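# Assemble two printed parts to match the stand model

## Task

Join the two printed parts so the result matches the completed example on the stand (a museum display piece). The finished assembly must stand upright, neither toppled nor tilted, and nothing may be knocked over or moved out of the work area.

## Robot and tools

Robot: the LinearBot, an omnidirectional base with a 1.7 m column. A carriage rides the column (lift_m, 0 to 1 m) and carries two identical six-joint arms, left and right, each with a two-finger gripper. Arm bases sit roughly 0.57 m + lift_m above the floor, and carriage parts hang about 0.15 m below them. A hand reaches up to 0.78 m from its shoulder but only about 0.38 m below its arm base. The hand is about 0.16 m long and 0.1 m wide (0.14 m when open); fingertips taper to about 5 mm thick. Parked arm: joints 1-6 = 0, 0.05, 0.05, 1.45, 0, 0. Cameras: carriage_camera (fixed, facing forward, tilted about 20 degrees down), left_wrist_camera and right_wrist_camera (looking past the fingertips). Images are 896x504.

Frames: base frame has its origin on the floor below the base centre, x forward, y left, z up, in metres. left_hand and right_hand report the midpoint between the finger pads in this frame; quat_wxyz gives hand orientation (hand z along the fingers, y is the opening direction). base_odometry is relative to the base frame at scene start, counts wheel turns only (slip looks like travel), heading in rad, left positive. Hand readings tend to sit higher than reality, especially at long reach or under load.

move: one action. base holds exactly one relative command, an offset from where the base last measured itself: {"translate_m": d} forward positive, {"strafe_m": d} left positive (both -2 to 2 m), or {"rotate_rad": d} counter-clockwise positive (-6.3 to 6.3). joints is a single dictionary of absolute targets keyed by joint name, covering both arms and the lift: lift_m (m, 0 to 1); for each side X in left/right: X_joint1_rad -2.617 to 3.054 (yaw about vertical, 0 forward, positive left), X_joint2_rad 0 to 3.141 (shoulder: 0 upper arm back and level, 1.57 vertical, 3.14 forward level), X_joint3_rad 0 to 3.141 (elbow, 0 folded, 3.14 straight), X_joint4_rad -1.57 to 1.57 (wrist pitch, positive lifts fingertips), X_joint5_rad -1.57 to 1.57 (wrist yaw, positive swings fingertips to the right, opposite to joint 1), X_joint6_rad -2.094 to 2.094 (roll about the fingers, positive clockwise viewed from the forearm), X_gripper_m 0 to 0.093 (pad gap in m). Optional speeds caps top speed for this action: translate_m and strafe_m 0.02-0.5 m/s, rotate_rad 0.05-1.57 rad/s, lift_m 0.08-0.27 m/s (default 0.25). Optional min_time_s (0.1-8 s) sets the minimum duration of arm and gripper motions; too short makes arms overshoot. cameras picks images (list of names, "all", or []); blocking false returns within about 0.5 s while motion continues. No action runs past about 14 s (time_out). Unknown keys make the call invalid; out-of-range values are refused, and a refusal or unrequested stop cancels the rest of that reply's robot calls.

wait(seconds 0-10, cameras) lets time pass and reports state; returns early once earlier moves settle. stop(cameras) brakes everything still moving; braked joints read "stopped" and may keep pressing. zoom_image(camera, region [x0,y0,x1,y1], at most 504x504 px) enlarges part of that camera's latest image. finished_scene ends the scene permanently; the assembly must remain correct without the robot.

Result lines: "move" is "done" when all motions finished, else the worst status. base_status/joint_status per motion: moving, done, off_target (resting short and maybe still pushing), contact_stop, time_out, stopped, not_followed (arm targets withheld, usually for arm self-collision; the robot may keep retrying), limit_stop_at_motor_heat. on_its_own lists things the robot did unprompted; "held at" there is a target, not a reading. motor_effort is percent of max, bracket = peak during the last action; a lift effort that keeps dropping while lowering means a hand is resting on something. Joint torques are in N m, per joint order, including arm weight. Gripper reading while gripping a hard part may be up to 5 mm under (or 2 mm over) its width; commanding about 5 mm below first-touch reading gives full force. Release by commanding well above the reading. MOTOR HOT warns of heating; OVER-TEMPERATURE FAULT drops that arm for 30-60 s, after which resend targets.

Practical cautions: arm joints move together so hands arc off the straight path; unfold away from objects and approach in small steps, min_time_s of 2 or more tightens the path. Don't leave arms stretched out while thinking or driving; park them to cool. Never let the arms collide or press on each other. With joint 2 under 0.8, turning joint 1 outward 0.5 rad or more can hit the column. The base contact_stop does not watch the arms, and arms have no contact stop, so check joint_positions after drives near furniture; back off about 0.2 m if pressed against something. Avoid high carriage plus stretched loaded arms, sudden stops, and pulling on held objects, all of which risk tipping the robot. Do not drop parts, release them while moving, strike fixed objects, or push anything out of the work area.

Each tool is called after ">>>" as a command line: name --argument value for each argument, lists and objects as JSON in quotes; but a table of rows of numbers goes row by row, as --pt "numbers of a row", without its own name.

## Session

>>> move --cameras '["all"]'

Scene clock: 0.00 s.
Joint torques (N m): no reading
base_odometry: x=+0.000 y=+0.000 heading=+0.000
base_status: not commanded
joint_positions: lift_m=+0.300 left_joint1_rad=-0.002 left_joint2_rad=+0.057 left_joint3_rad=+0.058 left_joint4_rad=+1.460 left_joint5_rad=+0.030 left_joint6_rad=-0.019 left_gripper_m=+0.09396 right_joint1_rad=-0.009 right_joint2_rad=+0.041 right_joint3_rad=+0.064 right_joint4_rad=+1.463 right_joint5_rad=+0.038 right_joint6_rad=+0.035 right_gripper_m=+0.09396
joint_status: not commanded
motor_effort: lift_m=+28 drive_wheels=-2
left_hand: x=+0.2560 y=+0.2933 z=+1.2886 quat_wxyz=(+0.998, +0.014, +0.055, -0.011) (m; base frame)
right_hand: x=+0.2485 y=-0.3053 z=+1.2904 quat_wxyz=(+0.999, +0.020, +0.042, +0.013) (m; base frame)
pictures: carriage_camera, left_wrist_camera, right_wrist_camera

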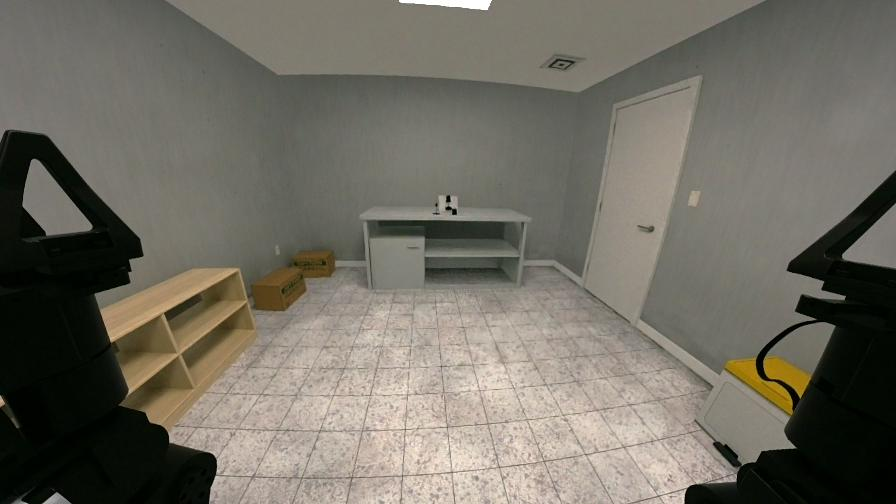

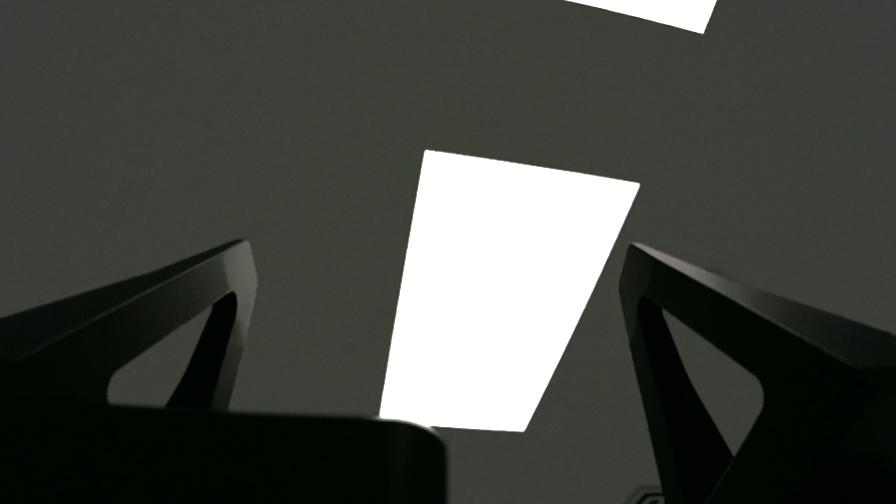

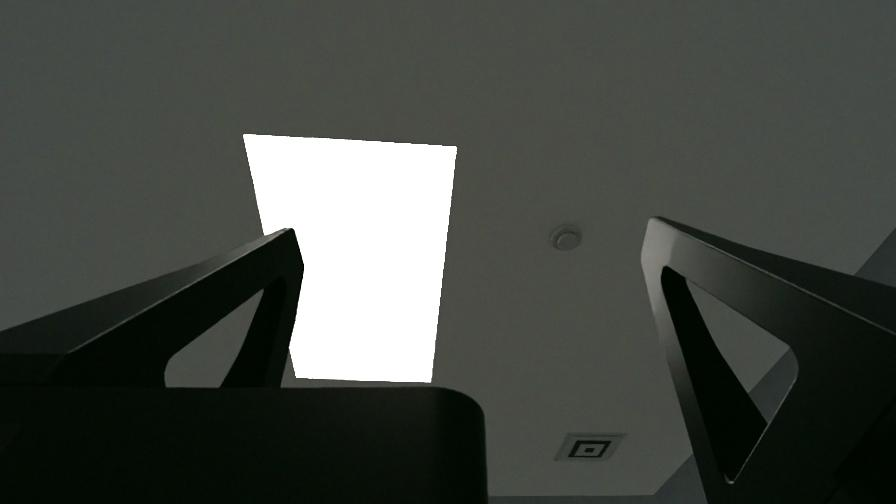

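>>> zoom_image --camera "carriage_camera" --region '[350, 180, 540, 300]'

>>> zoom_image --camera "carriage_camera" --region '[420, 185, 476, 222]'

Scaled by 2.653 from the camera's 896x504 image, which has a finer 1280x720 frame.

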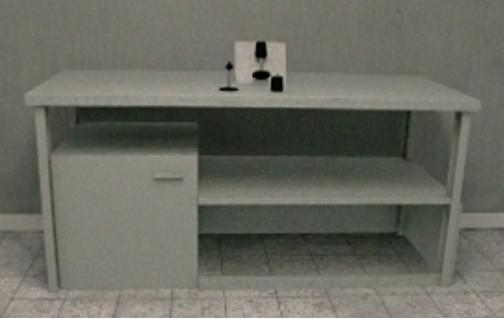

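Scaled by 9.000 from the camera's 896x504 image, which has a finer 1280x720 frame.

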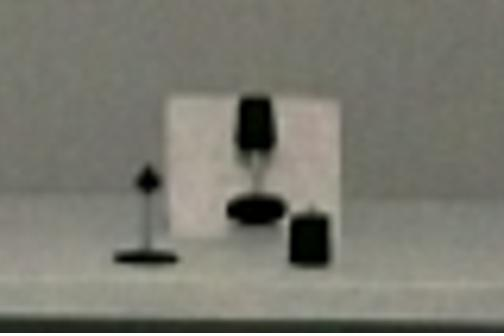

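>>> move --base '{"translate_m": 1.7}' --cameras '["carriage_camera"]'

>>> zoom_image --camera "carriage_camera" --region '[350, 180, 550, 300]'

Scene clock: 16.57 s.
Joint torques (N m): left_arm=[0.13 4.46 5.55 -0.17 -0.01 0] | right_arm=[-0.08 3.49 6.41 -0.13 0.03 0.01]
move: done
base_odometry: x=+1.700 y=-0.002 heading=-0.001
base_status: done
joint_positions: lift_m=+0.300 left_joint1_rad=-0.002 left_joint2_rad=+0.057 left_joint3_rad=+0.058 left_joint4_rad=+1.460 left_joint5_rad=+0.030 left_joint6_rad=-0.019 left_gripper_m=+0.09396 right_joint1_rad=-0.009 right_joint2_rad=+0.041 right_joint3_rad=+0.064 right_joint4_rad=+1.462 right_joint5_rad=+0.038 right_joint6_rad=+0.035 right_gripper_m=+0.09396
joint_status: not commanded
motor_effort: lift_m=+28(30) drive_wheels=-6(17)
left_hand: x=+0.2560 y=+0.2933 z=+1.2886 quat_wxyz=(+0.998, +0.014, +0.055, -0.011) (m; base frame)
right_hand: x=+0.2486 y=-0.3053 z=+1.2903 quat_wxyz=(+0.999, +0.020, +0.042, +0.013) (m; base frame)
pictures: carriage_camera

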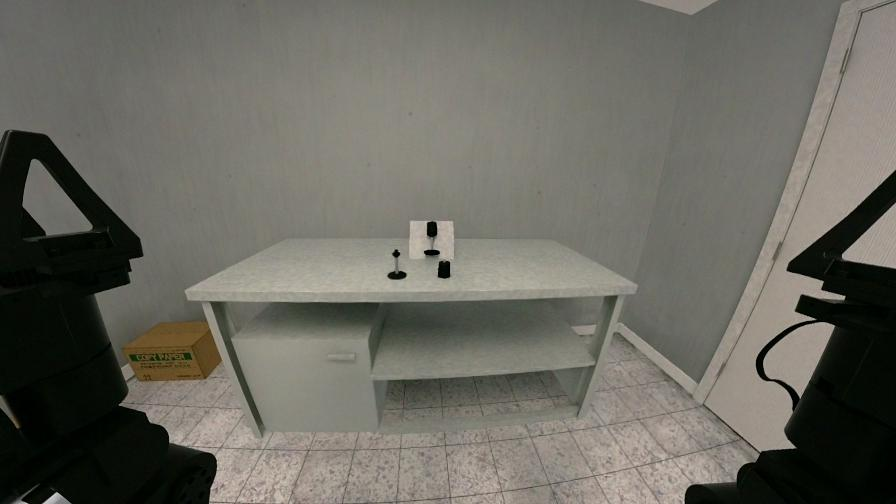

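Scaled by 2.520 from the camera's 896x504 image, which has a finer 1280x720 frame.

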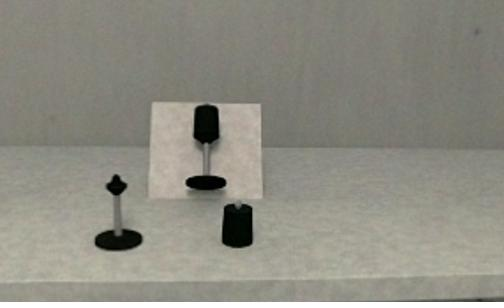

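>>> move --base '{"translate_m": 0.4}' --speeds '{"translate_m": 0.25}' --cameras '["carriage_camera"]'

>>> zoom_image --camera "carriage_camera" --region '[350, 200, 500, 320]'

Scene clock: 32.73 s.
Joint torques (N m): left_arm=[0.16 4.44 5.52 -0.17 0 -0.01] | right_arm=[-0.09 3.41 6.42 -0.13 0.03 0.01]
move: done
base_odometry: x=+2.100 y=-0.003 heading=-0.002
base_status: done
joint_positions: lift_m=+0.300 left_joint1_rad=-0.002 left_joint2_rad=+0.057 left_joint3_rad=+0.058 left_joint4_rad=+1.461 left_joint5_rad=+0.030 left_joint6_rad=-0.019 left_gripper_m=+0.09396 right_joint1_rad=-0.009 right_joint2_rad=+0.041 right_joint3_rad=+0.064 right_joint4_rad=+1.463 right_joint5_rad=+0.038 right_joint6_rad=+0.035 right_gripper_m=+0.09396
joint_status: not commanded
motor_effort: lift_m=+28(29) drive_wheels=-6(16)
left_hand: x=+0.2559 y=+0.2933 z=+1.2886 quat_wxyz=(+0.998, +0.014, +0.055, -0.011) (m; base frame)
right_hand: x=+0.2484 y=-0.3053 z=+1.2904 quat_wxyz=(+0.999, +0.020, +0.042, +0.013) (m; base frame)
pictures: carriage_camera

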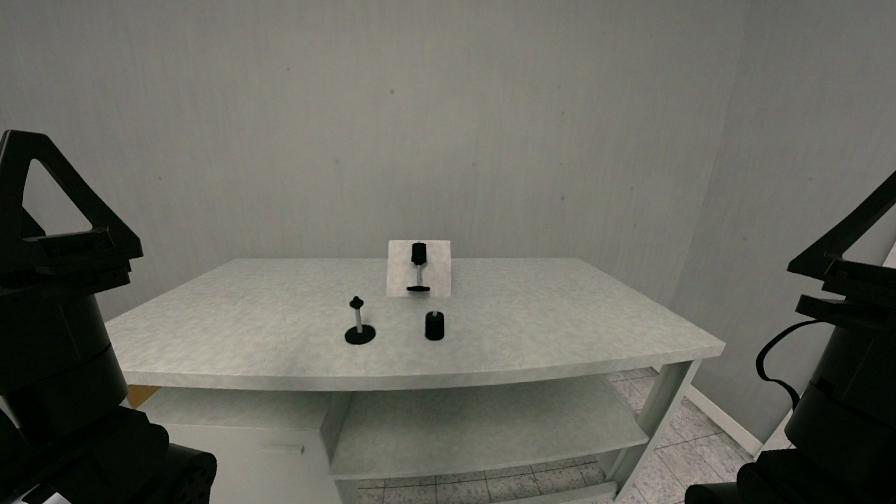

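Scaled by 3.360 from the camera's 896x504 image, which has a finer 1280x720 frame.

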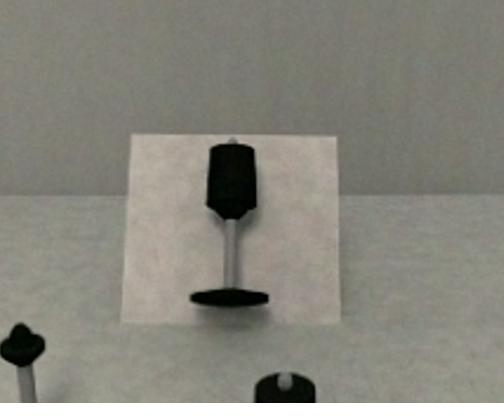

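>>> move --base '{"strafe_m": -0.143}' --speeds '{"strafe_m": 0.15}'

>>> move --base '{"translate_m": 0.1}' --speeds '{"translate_m": 0.1}'

>>> move --joints '{"left_joint2_rad": 1.2, "left_joint3_rad": 1.4, "left_joint4_rad": -0.5, "left_joint1_rad": 0, "left_joint5_rad": 0, "left_joint6_rad": 0}' --min_time_s 2.5 --cameras '["all"]'

>>> zoom_image --camera "carriage_camera" --region '[280, 230, 480, 390]'

Scene clock: 62.40 s.
Joint torques (N m): left_arm=[0.13 4.49 5.52 -0.16 -0.01 0] | right_arm=[-0.09 3.45 6.43 -0.13 0.02 0.01]
move: done
base_odometry: x=+2.100 y=-0.146 heading=-0.002
base_status: done
joint_positions: lift_m=+0.300 left_joint1_rad=-0.002 left_joint2_rad=+0.057 left_joint3_rad=+0.058 left_joint4_rad=+1.460 left_joint5_rad=+0.030 left_joint6_rad=-0.019 left_gripper_m=+0.09396 right_joint1_rad=-0.009 right_joint2_rad=+0.041 right_joint3_rad=+0.064 right_joint4_rad=+1.463 right_joint5_rad=+0.038 right_joint6_rad=+0.035 right_gripper_m=+0.09396
joint_status: not commanded
motor_effort: lift_m=+28(29) drive_wheels=+1(9)
left_hand: x=+0.2560 y=+0.2933 z=+1.2886 quat_wxyz=(+0.998, +0.014, +0.055, -0.011) (m; base frame)
right_hand: x=+0.2484 y=-0.3053 z=+1.2904 quat_wxyz=(+0.999, +0.020, +0.042, +0.013) (m; base frame)
pictures: none

Scene clock: 64.17 s.
Joint torques (N m): left_arm=[0.14 4.34 5.33 -0.2 -0.01 -0.02] | right_arm=[-0.09 3.43 6.52 -0.14 0.02 0.01]
move: done
base_odometry: x=+2.200 y=-0.147 heading=-0.002
base_status: done
joint_positions: lift_m=+0.300 left_joint1_rad=-0.002 left_joint2_rad=+0.057 left_joint3_rad=+0.058 left_joint4_rad=+1.460 left_joint5_rad=+0.030 left_joint6_rad=-0.019 left_gripper_m=+0.09396 right_joint1_rad=-0.009 right_joint2_rad=+0.041 right_joint3_rad=+0.064 right_joint4_rad=+1.463 right_joint5_rad=+0.038 right_joint6_rad=+0.035 right_gripper_m=+0.09396
joint_status: not commanded
motor_effort: lift_m=+26(29) drive_wheels=+1(9)
left_hand: x=+0.2560 y=+0.2933 z=+1.2886 quat_wxyz=(+0.998, +0.014, +0.055, -0.011) (m; base frame)
right_hand: x=+0.2485 y=-0.3053 z=+1.2904 quat_wxyz=(+0.999, +0.020, +0.042, +0.013) (m; base frame)
pictures: none

Scene clock: 67.10 s.
Joint torques (N m): left_arm=[0.34 -2.86 9.16 2.03 -0.09 0.09] | right_arm=[-0.08 3.45 6.42 -0.13 0.02 0.01]
move: done
base_odometry: x=+2.200 y=-0.147 heading=-0.002
base_status: not commanded
joint_positions: lift_m=+0.300 left_joint1_rad=-0.002 left_joint2_rad=+1.188 left_joint3_rad=+1.369 left_joint4_rad=-0.487 left_joint5_rad=+0.010 left_joint6_rad=-0.009 left_gripper_m=+0.09396 right_joint1_rad=-0.009 right_joint2_rad=+0.041 right_joint3_rad=+0.064 right_joint4_rad=+1.463 right_joint5_rad=+0.038 right_joint6_rad=+0.035 right_gripper_m=+0.09396
joint_status: all done
motor_effort: lift_m=+28(29) drive_wheels=+0(5)
left_hand: x=+0.6156 y=+0.2960 z=+1.2405 quat_wxyz=(+0.591, +0.000, +0.806, -0.007) (m; base frame)
right_hand: x=+0.2485 y=-0.3053 z=+1.2904 quat_wxyz=(+0.999, +0.020, +0.042, +0.013) (m; base frame)
pictures: carriage_camera, left_wrist_camera, right_wrist_camera
camera_calibration:
left_wrist_camera: T_world_to_cam=[[-0.00704401, -0.999432, 0.0329522, 0.255434], [-0.786698, -0.0148037, -0.61716, 1.26221], [0.617298, -0.0302707, -0.786147, 0.730496], [0, 0, 0, 1]] pos_world=[0.543841, 0.296087, 1.34484]

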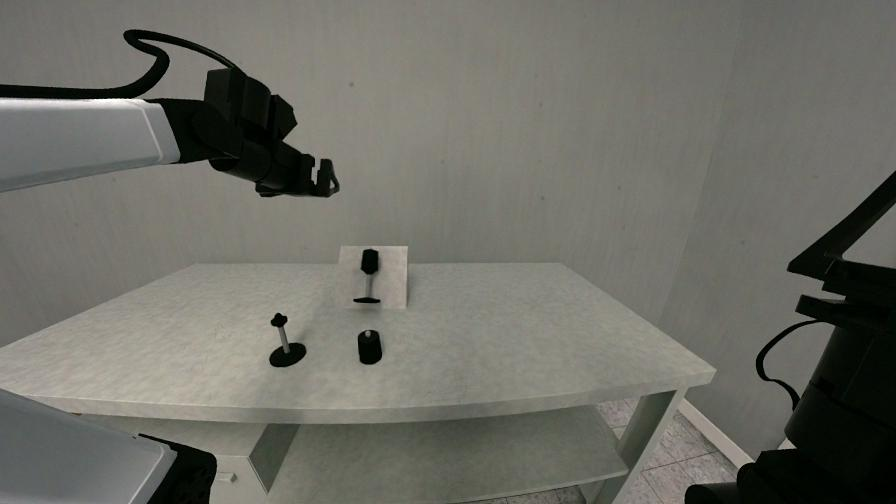

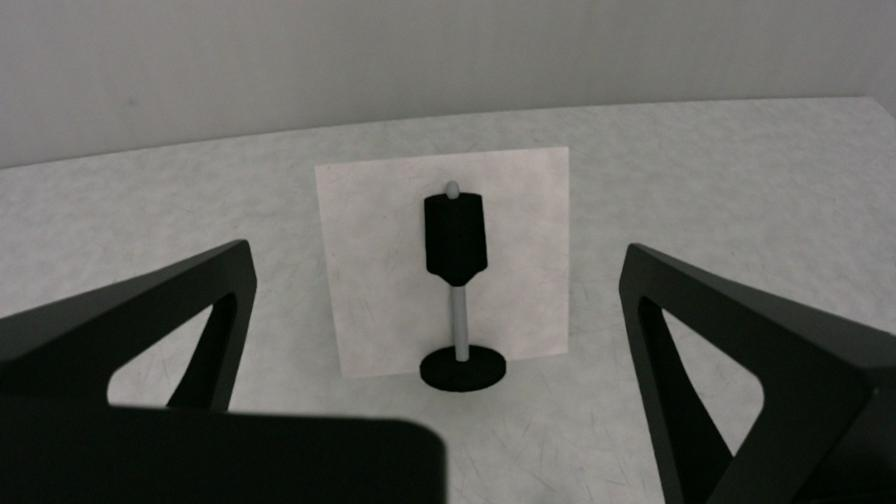

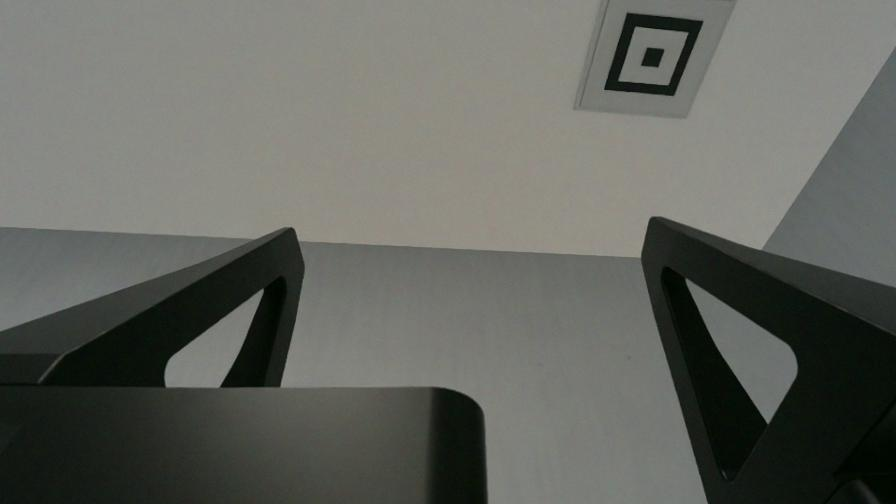

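Scaled by 2.520 from the camera's 896x504 image, which has a finer 1280x720 frame.

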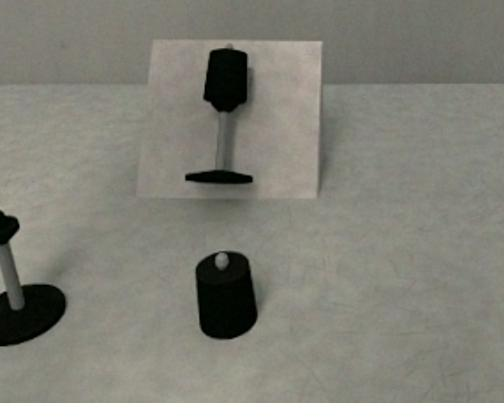

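>>> move --joints '{"lift_m": 0.4, "left_joint1_rad": -0.21, "left_joint2_rad": 1.444, "left_joint3_rad": 1.03, "left_joint4_rad": -0.08}' --min_time_s 2 --cameras '["all"]'

>>> zoom_image --camera "left_wrist_camera" --region '[250, 0, 650, 300]'

Scene clock: 104.33 s.
Joint torques (N m): left_arm=[-0.36 -5.42 6.69 2.31 -0.08 0.09] | right_arm=[-0.09 3.44 6.42 -0.13 0.02 0.01]
move: done
base_odometry: x=+2.200 y=-0.147 heading=-0.002
base_status: not commanded
joint_positions: lift_m=+0.400 left_joint1_rad=-0.205 left_joint2_rad=+1.427 left_joint3_rad=+1.037 left_joint4_rad=-0.102 left_joint5_rad=+0.008 left_joint6_rad=-0.008 left_gripper_m=+0.09396 right_joint1_rad=-0.009 right_joint2_rad=+0.041 right_joint3_rad=+0.064 right_joint4_rad=+1.463 right_joint5_rad=+0.038 right_joint6_rad=+0.035 right_gripper_m=+0.09396
joint_status: all done
motor_effort: lift_m=+28(37) drive_wheels=+0(4)
left_hand: x=+0.6681 y=+0.2057 z=+1.1732 quat_wxyz=(+0.510, +0.086, +0.854, -0.058) (m; base frame)
right_hand: x=+0.2485 y=-0.3053 z=+1.3901 quat_wxyz=(+0.999, +0.020, +0.042, +0.013) (m; base frame)
pictures: carriage_camera, left_wrist_camera, right_wrist_camera
camera_calibration:
carriage_camera: T_world_to_cam=[[0.0455443, -0.998657, 0.0246839, -0.0415468], [-0.295408, -0.0370684, -0.954652, 1.35117], [0.954285, 0.0361871, -0.296699, 0.271659], [0, 0, 0, 1]] pos_world=[0.1418, -0.00123564, 1.37153]
left_wrist_camera: T_world_to_cam=[[-0.200089, -0.979261, 0.0318338, 0.293935], [-0.87266, 0.163347, -0.460197, 1.09726], [0.445453, -0.11986, -0.887246, 0.894297], [0, 0, 0, 1]] pos_world=[0.617984, 0.215795, 1.28906]
right_wrist_camera: T_world_to_cam=[[0.0737521, -0.997104, -0.0185777, -0.289904], [0.74407, 0.0674205, -0.664691, 0.757157], [0.664018, 0.0351992, 0.746888, -1.06426], [0, 0, 0, 1]] pos_world=[0.164692, -0.302651, 1.29277]

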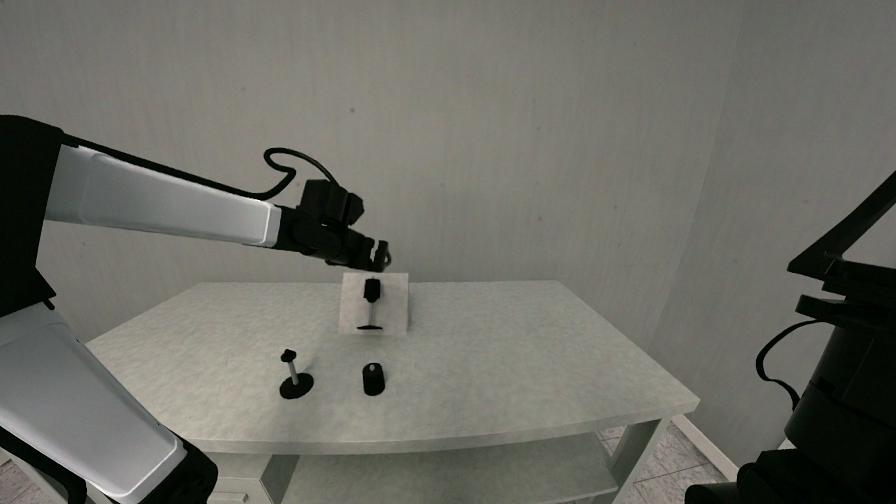

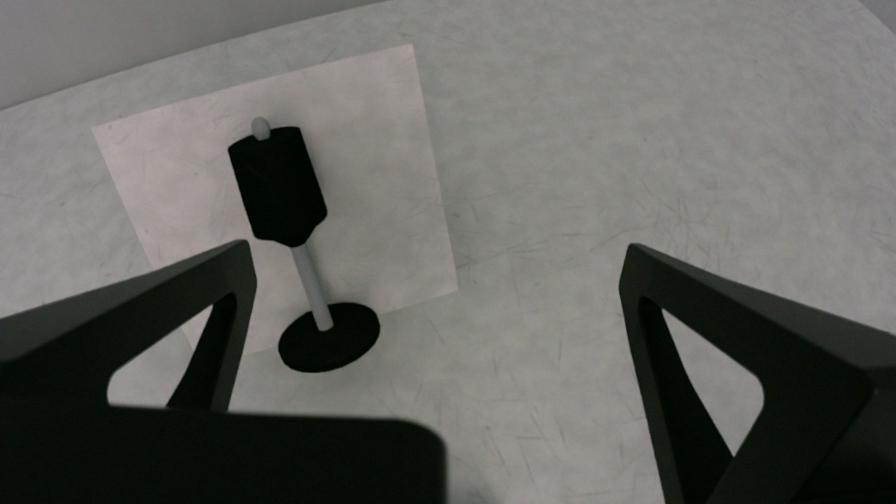

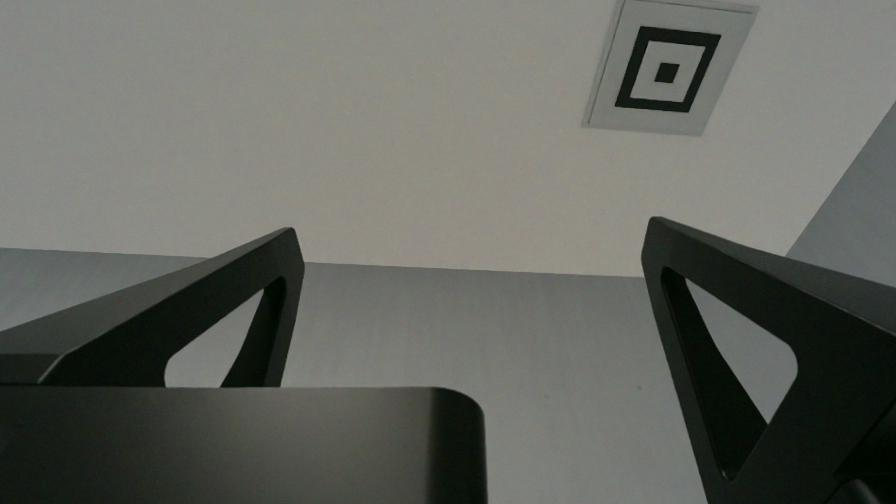

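Scaled by 1.260 from the camera's 896x504 image, which has a finer 1280x720 frame.

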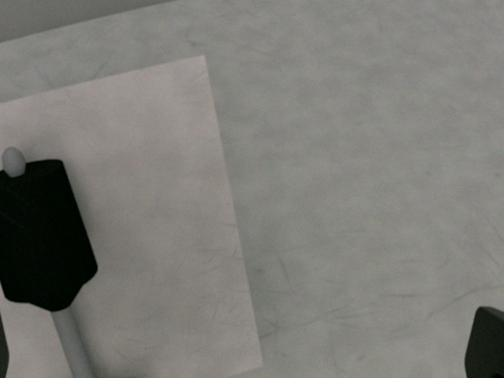

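>>> zoom_image --camera "carriage_camera" --region '[270, 330, 410, 420]'

Scaled by 3.600 from the camera's 896x504 image, which has a finer 1280x720 frame.

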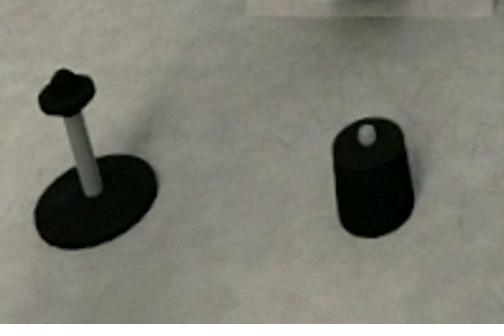

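>>> move --joints '{"left_joint4_rad": -0.5}' --min_time_s 1 --cameras '["left_wrist_camera"]'

Scene clock: 117.97 s.
Joint torques (N m): left_arm=[-0.4 -5.09 6.32 1.56 -0.08 0.09] | right_arm=[-0.08 3.44 6.42 -0.13 0.02 0]
move: done
base_odometry: x=+2.200 y=-0.147 heading=-0.002
base_status: not commanded
joint_positions: lift_m=+0.400 left_joint1_rad=-0.205 left_joint2_rad=+1.427 left_joint3_rad=+1.037 left_joint4_rad=-0.486 left_joint5_rad=+0.008 left_joint6_rad=-0.008 left_gripper_m=+0.09396 right_joint1_rad=-0.009 right_joint2_rad=+0.041 right_joint3_rad=+0.064 right_joint4_rad=+1.463 right_joint5_rad=+0.038 right_joint6_rad=+0.035 right_gripper_m=+0.09396
joint_status: all done
motor_effort: lift_m=+29(31) drive_wheels=+1(3)
left_hand: x=+0.6097 y=+0.2178 z=+1.1000 quat_wxyz=(+0.338, +0.093, +0.935, -0.040) (m; base frame)
right_hand: x=+0.2485 y=-0.3053 z=+1.3901 quat_wxyz=(+0.999, +0.020, +0.042, +0.013) (m; base frame)
pictures: left_wrist_camera
camera_calibration:
left_wrist_camera: T_world_to_cam=[[-0.188689, -0.981628, 0.0283392, 0.293864], [-0.978107, 0.185277, -0.094757, 0.668136], [0.0877655, -0.0455984, -0.995097, 1.17739], [0, 0, 0, 1]] pos_world=[0.605623, 0.218362, 1.2266]

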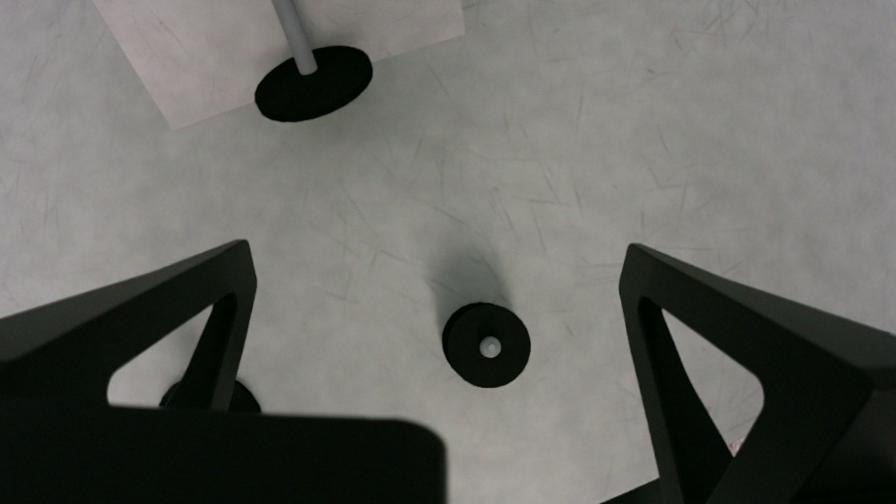

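>>> move --joints '{"left_joint1_rad": -0.305, "left_joint2_rad": 1.27, "left_joint3_rad": 0.88, "left_joint4_rad": -0.37}' --min_time_s 1.5 --cameras '["left_wrist_camera","carriage_camera"]'

Scene clock: 138.97 s.
Joint torques (N m): left_arm=[-0.39 -8.01 6.34 2.05 -0.07 0.09] | right_arm=[-0.08 3.44 6.41 -0.13 0.02 0.01]
move: done
base_odometry: x=+2.200 y=-0.147 heading=-0.002
base_status: not commanded
joint_positions: lift_m=+0.400 left_joint1_rad=-0.299 left_joint2_rad=+1.299 left_joint3_rad=+0.888 left_joint4_rad=-0.391 left_joint5_rad=+0.008 left_joint6_rad=-0.008 left_gripper_m=+0.09396 right_joint1_rad=-0.009 right_joint2_rad=+0.041 right_joint3_rad=+0.064 right_joint4_rad=+1.463 right_joint5_rad=+0.038 right_joint6_rad=+0.035 right_gripper_m=+0.09396
joint_status: all done
motor_effort: lift_m=+30(32) drive_wheels=+0(4)
left_hand: x=+0.5810 y=+0.1881 z=+1.0999 quat_wxyz=(+0.370, +0.136, +0.917, -0.061) (m; base frame)
right_hand: x=+0.2485 y=-0.3053 z=+1.3901 quat_wxyz=(+0.999, +0.020, +0.042, +0.013) (m; base frame)
pictures: carriage_camera, left_wrist_camera
camera_calibration:
carriage_camera: T_world_to_cam=[[0.0455443, -0.998657, 0.0246839, -0.0415468], [-0.295408, -0.0370684, -0.954652, 1.35117], [0.954285, 0.0361871, -0.296699, 0.271659], [0, 0, 0, 1]] pos_world=[0.1418, -0.00123564, 1.37153]
left_wrist_camera: T_world_to_cam=[[-0.282575, -0.958798, 0.0292916, 0.30852], [-0.946988, 0.273969, -0.167792, 0.691075], [0.152853, -0.0751526, -0.985387, 1.13556], [0, 0, 0, 1]] pos_world=[0.568046, 0.191816, 1.22589]

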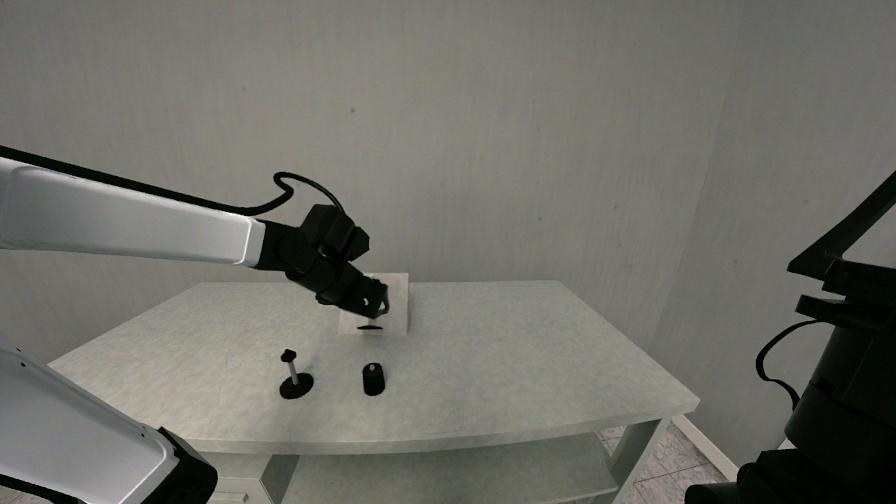

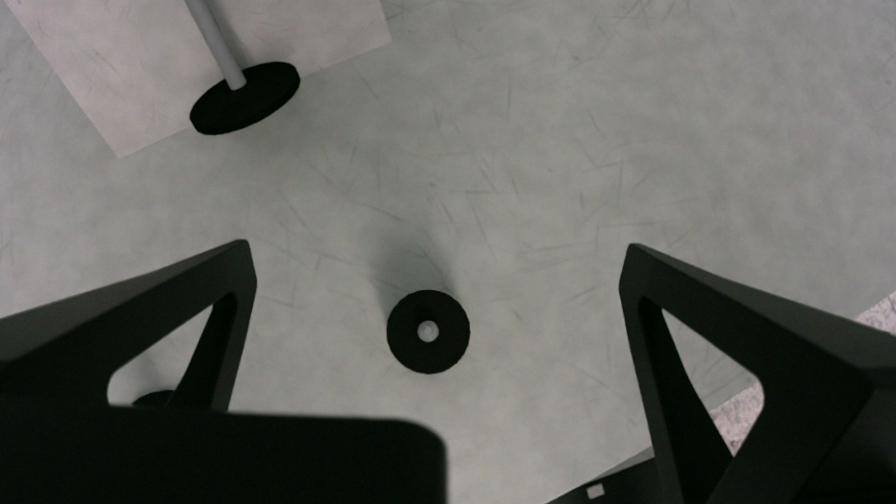

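>>> move --joints '{"left_joint1_rad": -0.285, "lift_m": 0.27}' --cameras '["left_wrist_camera","carriage_camera"]'

>>> zoom_image --camera "carriage_camera" --region '[250, 180, 450, 380]'

Scene clock: 146.70 s.
Joint torques (N m): left_arm=[0.59 -7.01 7.09 1.91 -0.07 0.09] | right_arm=[-0.09 3.44 6.39 -0.13 0.02 0.01]
move: done
base_odometry: x=+2.200 y=-0.147 heading=-0.002
base_status: not commanded
joint_positions: lift_m=+0.270 left_joint1_rad=-0.290 left_joint2_rad=+1.289 left_joint3_rad=+0.879 left_joint4_rad=-0.378 left_joint5_rad=+0.008 left_joint6_rad=-0.008 left_gripper_m=+0.09396 right_joint1_rad=-0.009 right_joint2_rad=+0.041 right_joint3_rad=+0.064 right_joint4_rad=+1.463 right_joint5_rad=+0.038 right_joint6_rad=+0.035 right_gripper_m=+0.09396
joint_status: all done
motor_effort: lift_m=+22(24) drive_wheels=-3(5)
left_hand: x=+0.5820 y=+0.1915 z=+0.9726 quat_wxyz=(+0.377, +0.131, +0.915, -0.060) (m; base frame)
right_hand: x=+0.2485 y=-0.3053 z=+1.2607 quat_wxyz=(+0.999, +0.020, +0.042, +0.013) (m; base frame)
pictures: carriage_camera, left_wrist_camera
camera_calibration:
carriage_camera: T_world_to_cam=[[0.0455443, -0.998657, 0.0246839, -0.0383527], [-0.295408, -0.0370684, -0.954652, 1.22764], [0.954285, 0.0361871, -0.296699, 0.233266], [0, 0, 0, 1]] pos_world=[0.1418, -0.00123564, 1.24213]
left_wrist_camera: T_world_to_cam=[[-0.27407, -0.961264, 0.0292781, 0.311289], [-0.947056, 0.264475, -0.182036, 0.685522], [0.167241, -0.0776186, -0.982856, 0.99977], [0, 0, 0, 1]] pos_world=[0.56734, 0.195529, 1.09831]

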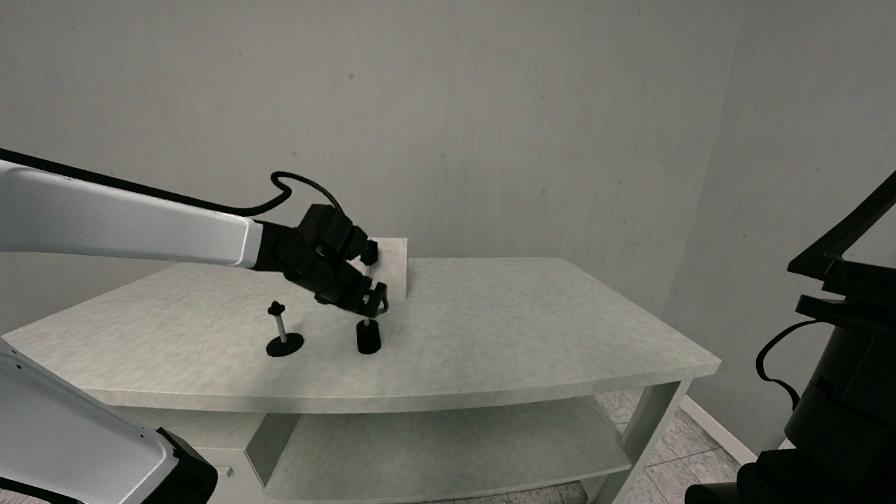

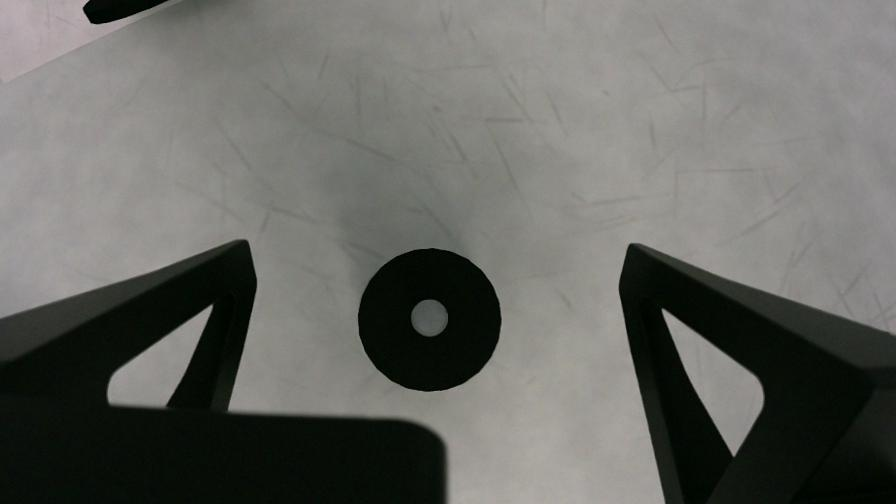

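Scaled by 2.520 from the camera's 896x504 image, which has a finer 1280x720 frame.

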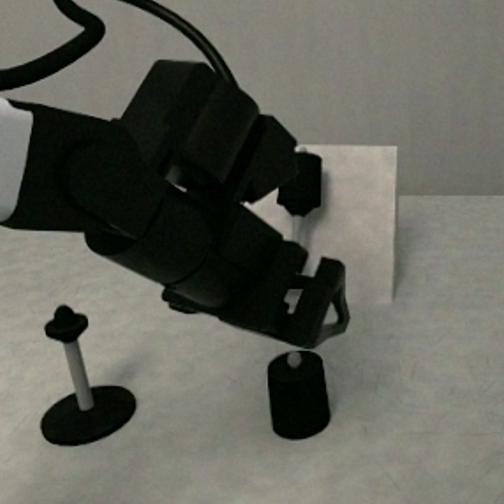

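>>> move --joints '{"lift_m": 0.195}' --speeds '{"lift_m": 0.1}' --cameras '["left_wrist_camera","carriage_camera"]'

>>> zoom_image --camera "carriage_camera" --region '[250, 160, 450, 360]'

Scene clock: 156.37 s.
Joint torques (N m): left_arm=[0.64 -6.94 7.13 1.89 -0.07 0.07] | right_arm=[-0.09 3.44 6.39 -0.13 0.03 0]
move: done
base_odometry: x=+2.200 y=-0.147 heading=-0.002
base_status: not commanded
joint_positions: lift_m=+0.195 left_joint1_rad=-0.290 left_joint2_rad=+1.289 left_joint3_rad=+0.879 left_joint4_rad=-0.375 left_joint5_rad=+0.008 left_joint6_rad=-0.008 left_gripper_m=+0.09396 right_joint1_rad=-0.009 right_joint2_rad=+0.041 right_joint3_rad=+0.064 right_joint4_rad=+1.463 right_joint5_rad=+0.038 right_joint6_rad=+0.035 right_gripper_m=+0.09396
joint_status: all done
motor_effort: lift_m=+23(25) drive_wheels=-5(5)
left_hand: x=+0.5824 y=+0.1914 z=+0.8981 quat_wxyz=(+0.378, +0.131, +0.914, -0.060) (m; base frame)
right_hand: x=+0.2485 y=-0.3053 z=+1.1857 quat_wxyz=(+0.999, +0.020, +0.042, +0.013) (m; base frame)
pictures: carriage_camera, left_wrist_camera
camera_calibration:
carriage_camera: T_world_to_cam=[[0.0455443, -0.998657, 0.0246839, -0.0365014], [-0.295408, -0.0370684, -0.954652, 1.15604], [0.954285, 0.0361871, -0.296699, 0.211013], [0, 0, 0, 1]] pos_world=[0.1418, -0.00123564, 1.16713]
left_wrist_camera: T_world_to_cam=[[-0.274182, -0.961233, 0.0292609, 0.313573], [-0.946576, 0.26438, -0.184656, 0.674479], [0.169761, -0.0783269, -0.982368, 0.924742], [0, 0, 0, 1]] pos_world=[0.567436, 0.19553, 1.02381]

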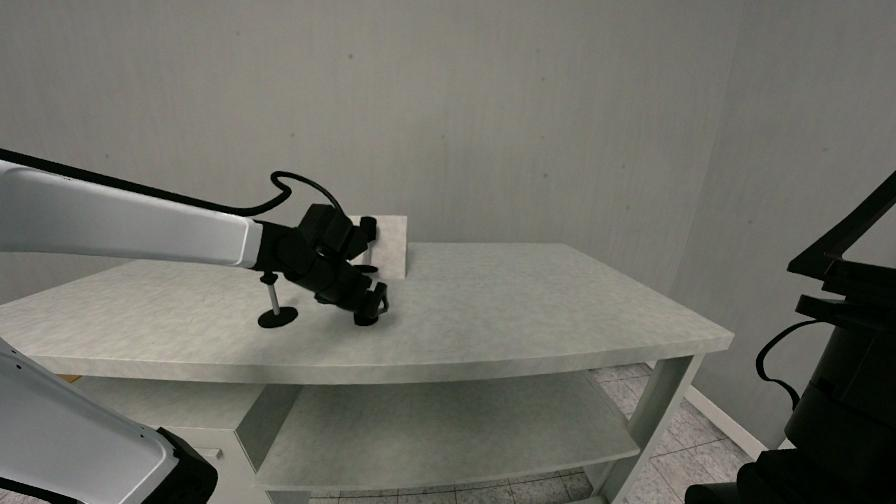

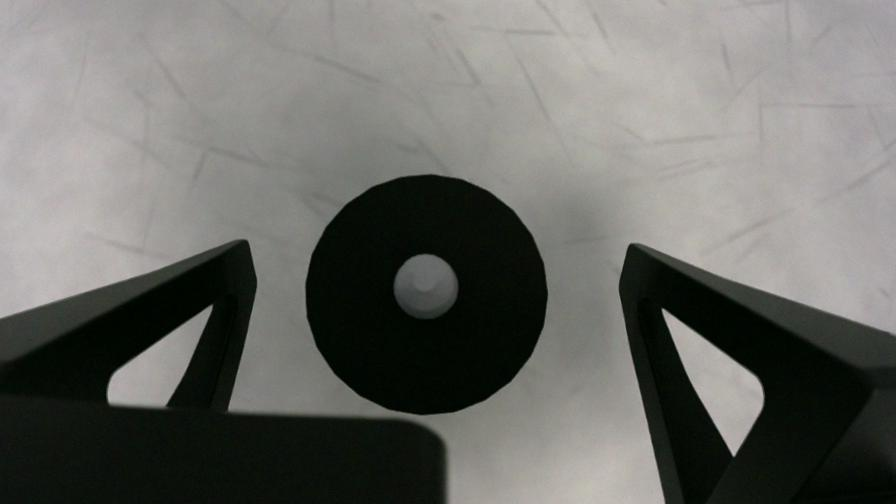

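Scaled by 2.520 from the camera's 896x504 image, which has a finer 1280x720 frame.

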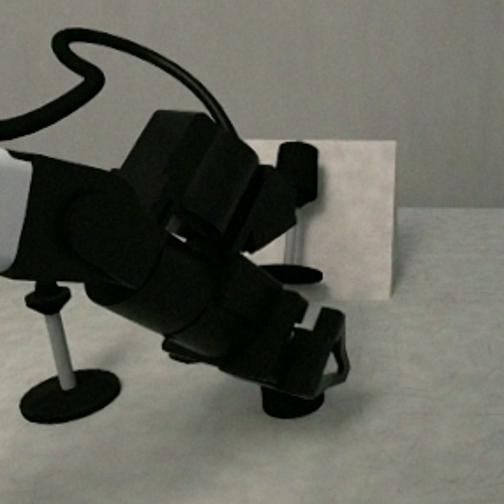

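>>> move --joints '{"left_gripper_m": 0.052}' --min_time_s 1 --cameras '["left_wrist_camera"]'

>>> move --joints '{"left_gripper_m": 0.042}' --min_time_s 2 --cameras '["left_wrist_camera"]'

Scene clock: 164.67 s.
Joint torques (N m): left_arm=[0.59 -6.97 7.12 1.9 -0.06 0.09] | right_arm=[-0.09 3.44 6.42 -0.13 0.02 0.01]
move: done
base_odometry: x=+2.200 y=-0.147 heading=-0.002
base_status: not commanded
joint_positions: lift_m=+0.195 left_joint1_rad=-0.290 left_joint2_rad=+1.289 left_joint3_rad=+0.879 left_joint4_rad=-0.375 left_joint5_rad=+0.007 left_joint6_rad=-0.008 left_gripper_m=+0.05213 right_joint1_rad=-0.009 right_joint2_rad=+0.041 right_joint3_rad=+0.064 right_joint4_rad=+1.463 right_joint5_rad=+0.038 right_joint6_rad=+0.035 right_gripper_m=+0.09396
joint_status: all done
motor_effort: lift_m=+22(25) drive_wheels=+0(3)
left_hand: x=+0.5824 y=+0.1915 z=+0.8981 quat_wxyz=(+0.378, +0.131, +0.914, -0.060) (m; base frame)
right_hand: x=+0.2485 y=-0.3053 z=+1.1857 quat_wxyz=(+0.999, +0.020, +0.042, +0.013) (m; base frame)
pictures: left_wrist_camera
camera_calibration:
left_wrist_camera: T_world_to_cam=[[-0.273683, -0.961391, 0.0287169, 0.313877], [-0.946687, 0.263981, -0.184655, 0.67462], [0.169945, -0.0777229, -0.982384, 0.924536], [0, 0, 0, 1]] pos_world=[0.567437, 0.195529, 1.02381]

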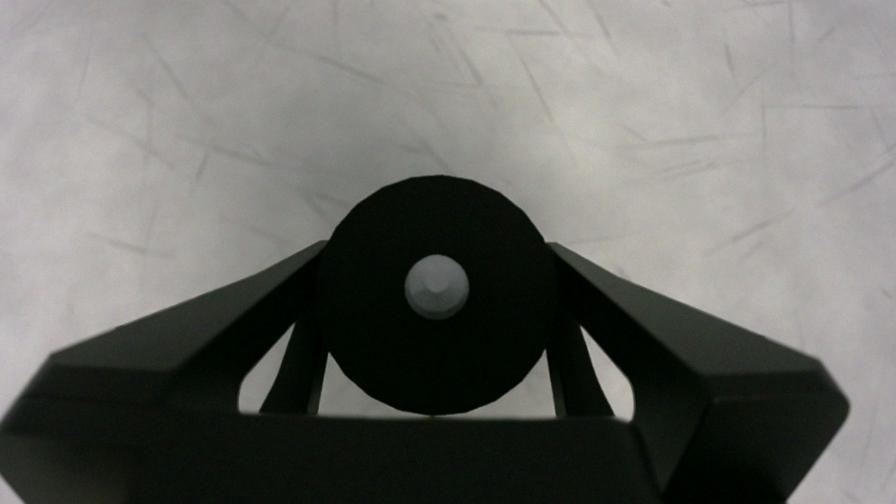

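Scene clock: 166.97 s.
Joint torques (N m): left_arm=[0.66 -6.97 7.13 1.9 -0.06 0.08] | right_arm=[-0.08 3.44 6.43 -0.13 0.02 0]
move: off_target
base_odometry: x=+2.200 y=-0.147 heading=-0.002
base_status: not commanded
joint_positions: lift_m=+0.195 left_joint1_rad=-0.290 left_joint2_rad=+1.289 left_joint3_rad=+0.879 left_joint4_rad=-0.375 left_joint5_rad=+0.007 left_joint6_rad=-0.008 left_gripper_m=+0.04823 right_joint1_rad=-0.009 right_joint2_rad=+0.041 right_joint3_rad=+0.064 right_joint4_rad=+1.463 right_joint5_rad=+0.038 right_joint6_rad=+0.035 right_gripper_m=+0.09396
joint_status: left_gripper_m off_target (ended at +0.04825, target +0.04200)
motor_effort: lift_m=+24(25) drive_wheels=+0(2)
left_hand: x=+0.5824 y=+0.1915 z=+0.8981 quat_wxyz=(+0.378, +0.131, +0.914, -0.060) (m; base frame)
right_hand: x=+0.2485 y=-0.3053 z=+1.1857 quat_wxyz=(+0.999, +0.020, +0.042, +0.013) (m; base frame)
pictures: left_wrist_camera
camera_calibration:
left_wrist_camera: T_world_to_cam=[[-0.273683, -0.961391, 0.0287169, 0.313877], [-0.946687, 0.263981, -0.184655, 0.67462], [0.169945, -0.0777229, -0.982384, 0.924536], [0, 0, 0, 1]] pos_world=[0.567437, 0.195529, 1.02381]

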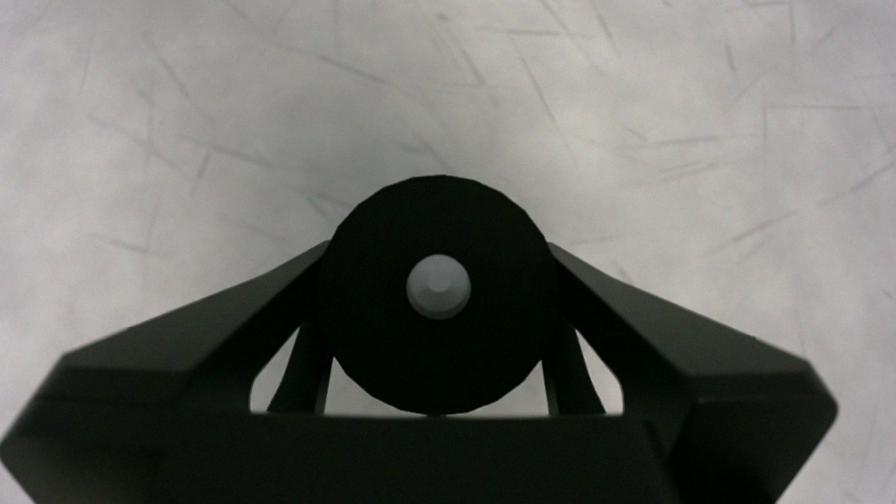

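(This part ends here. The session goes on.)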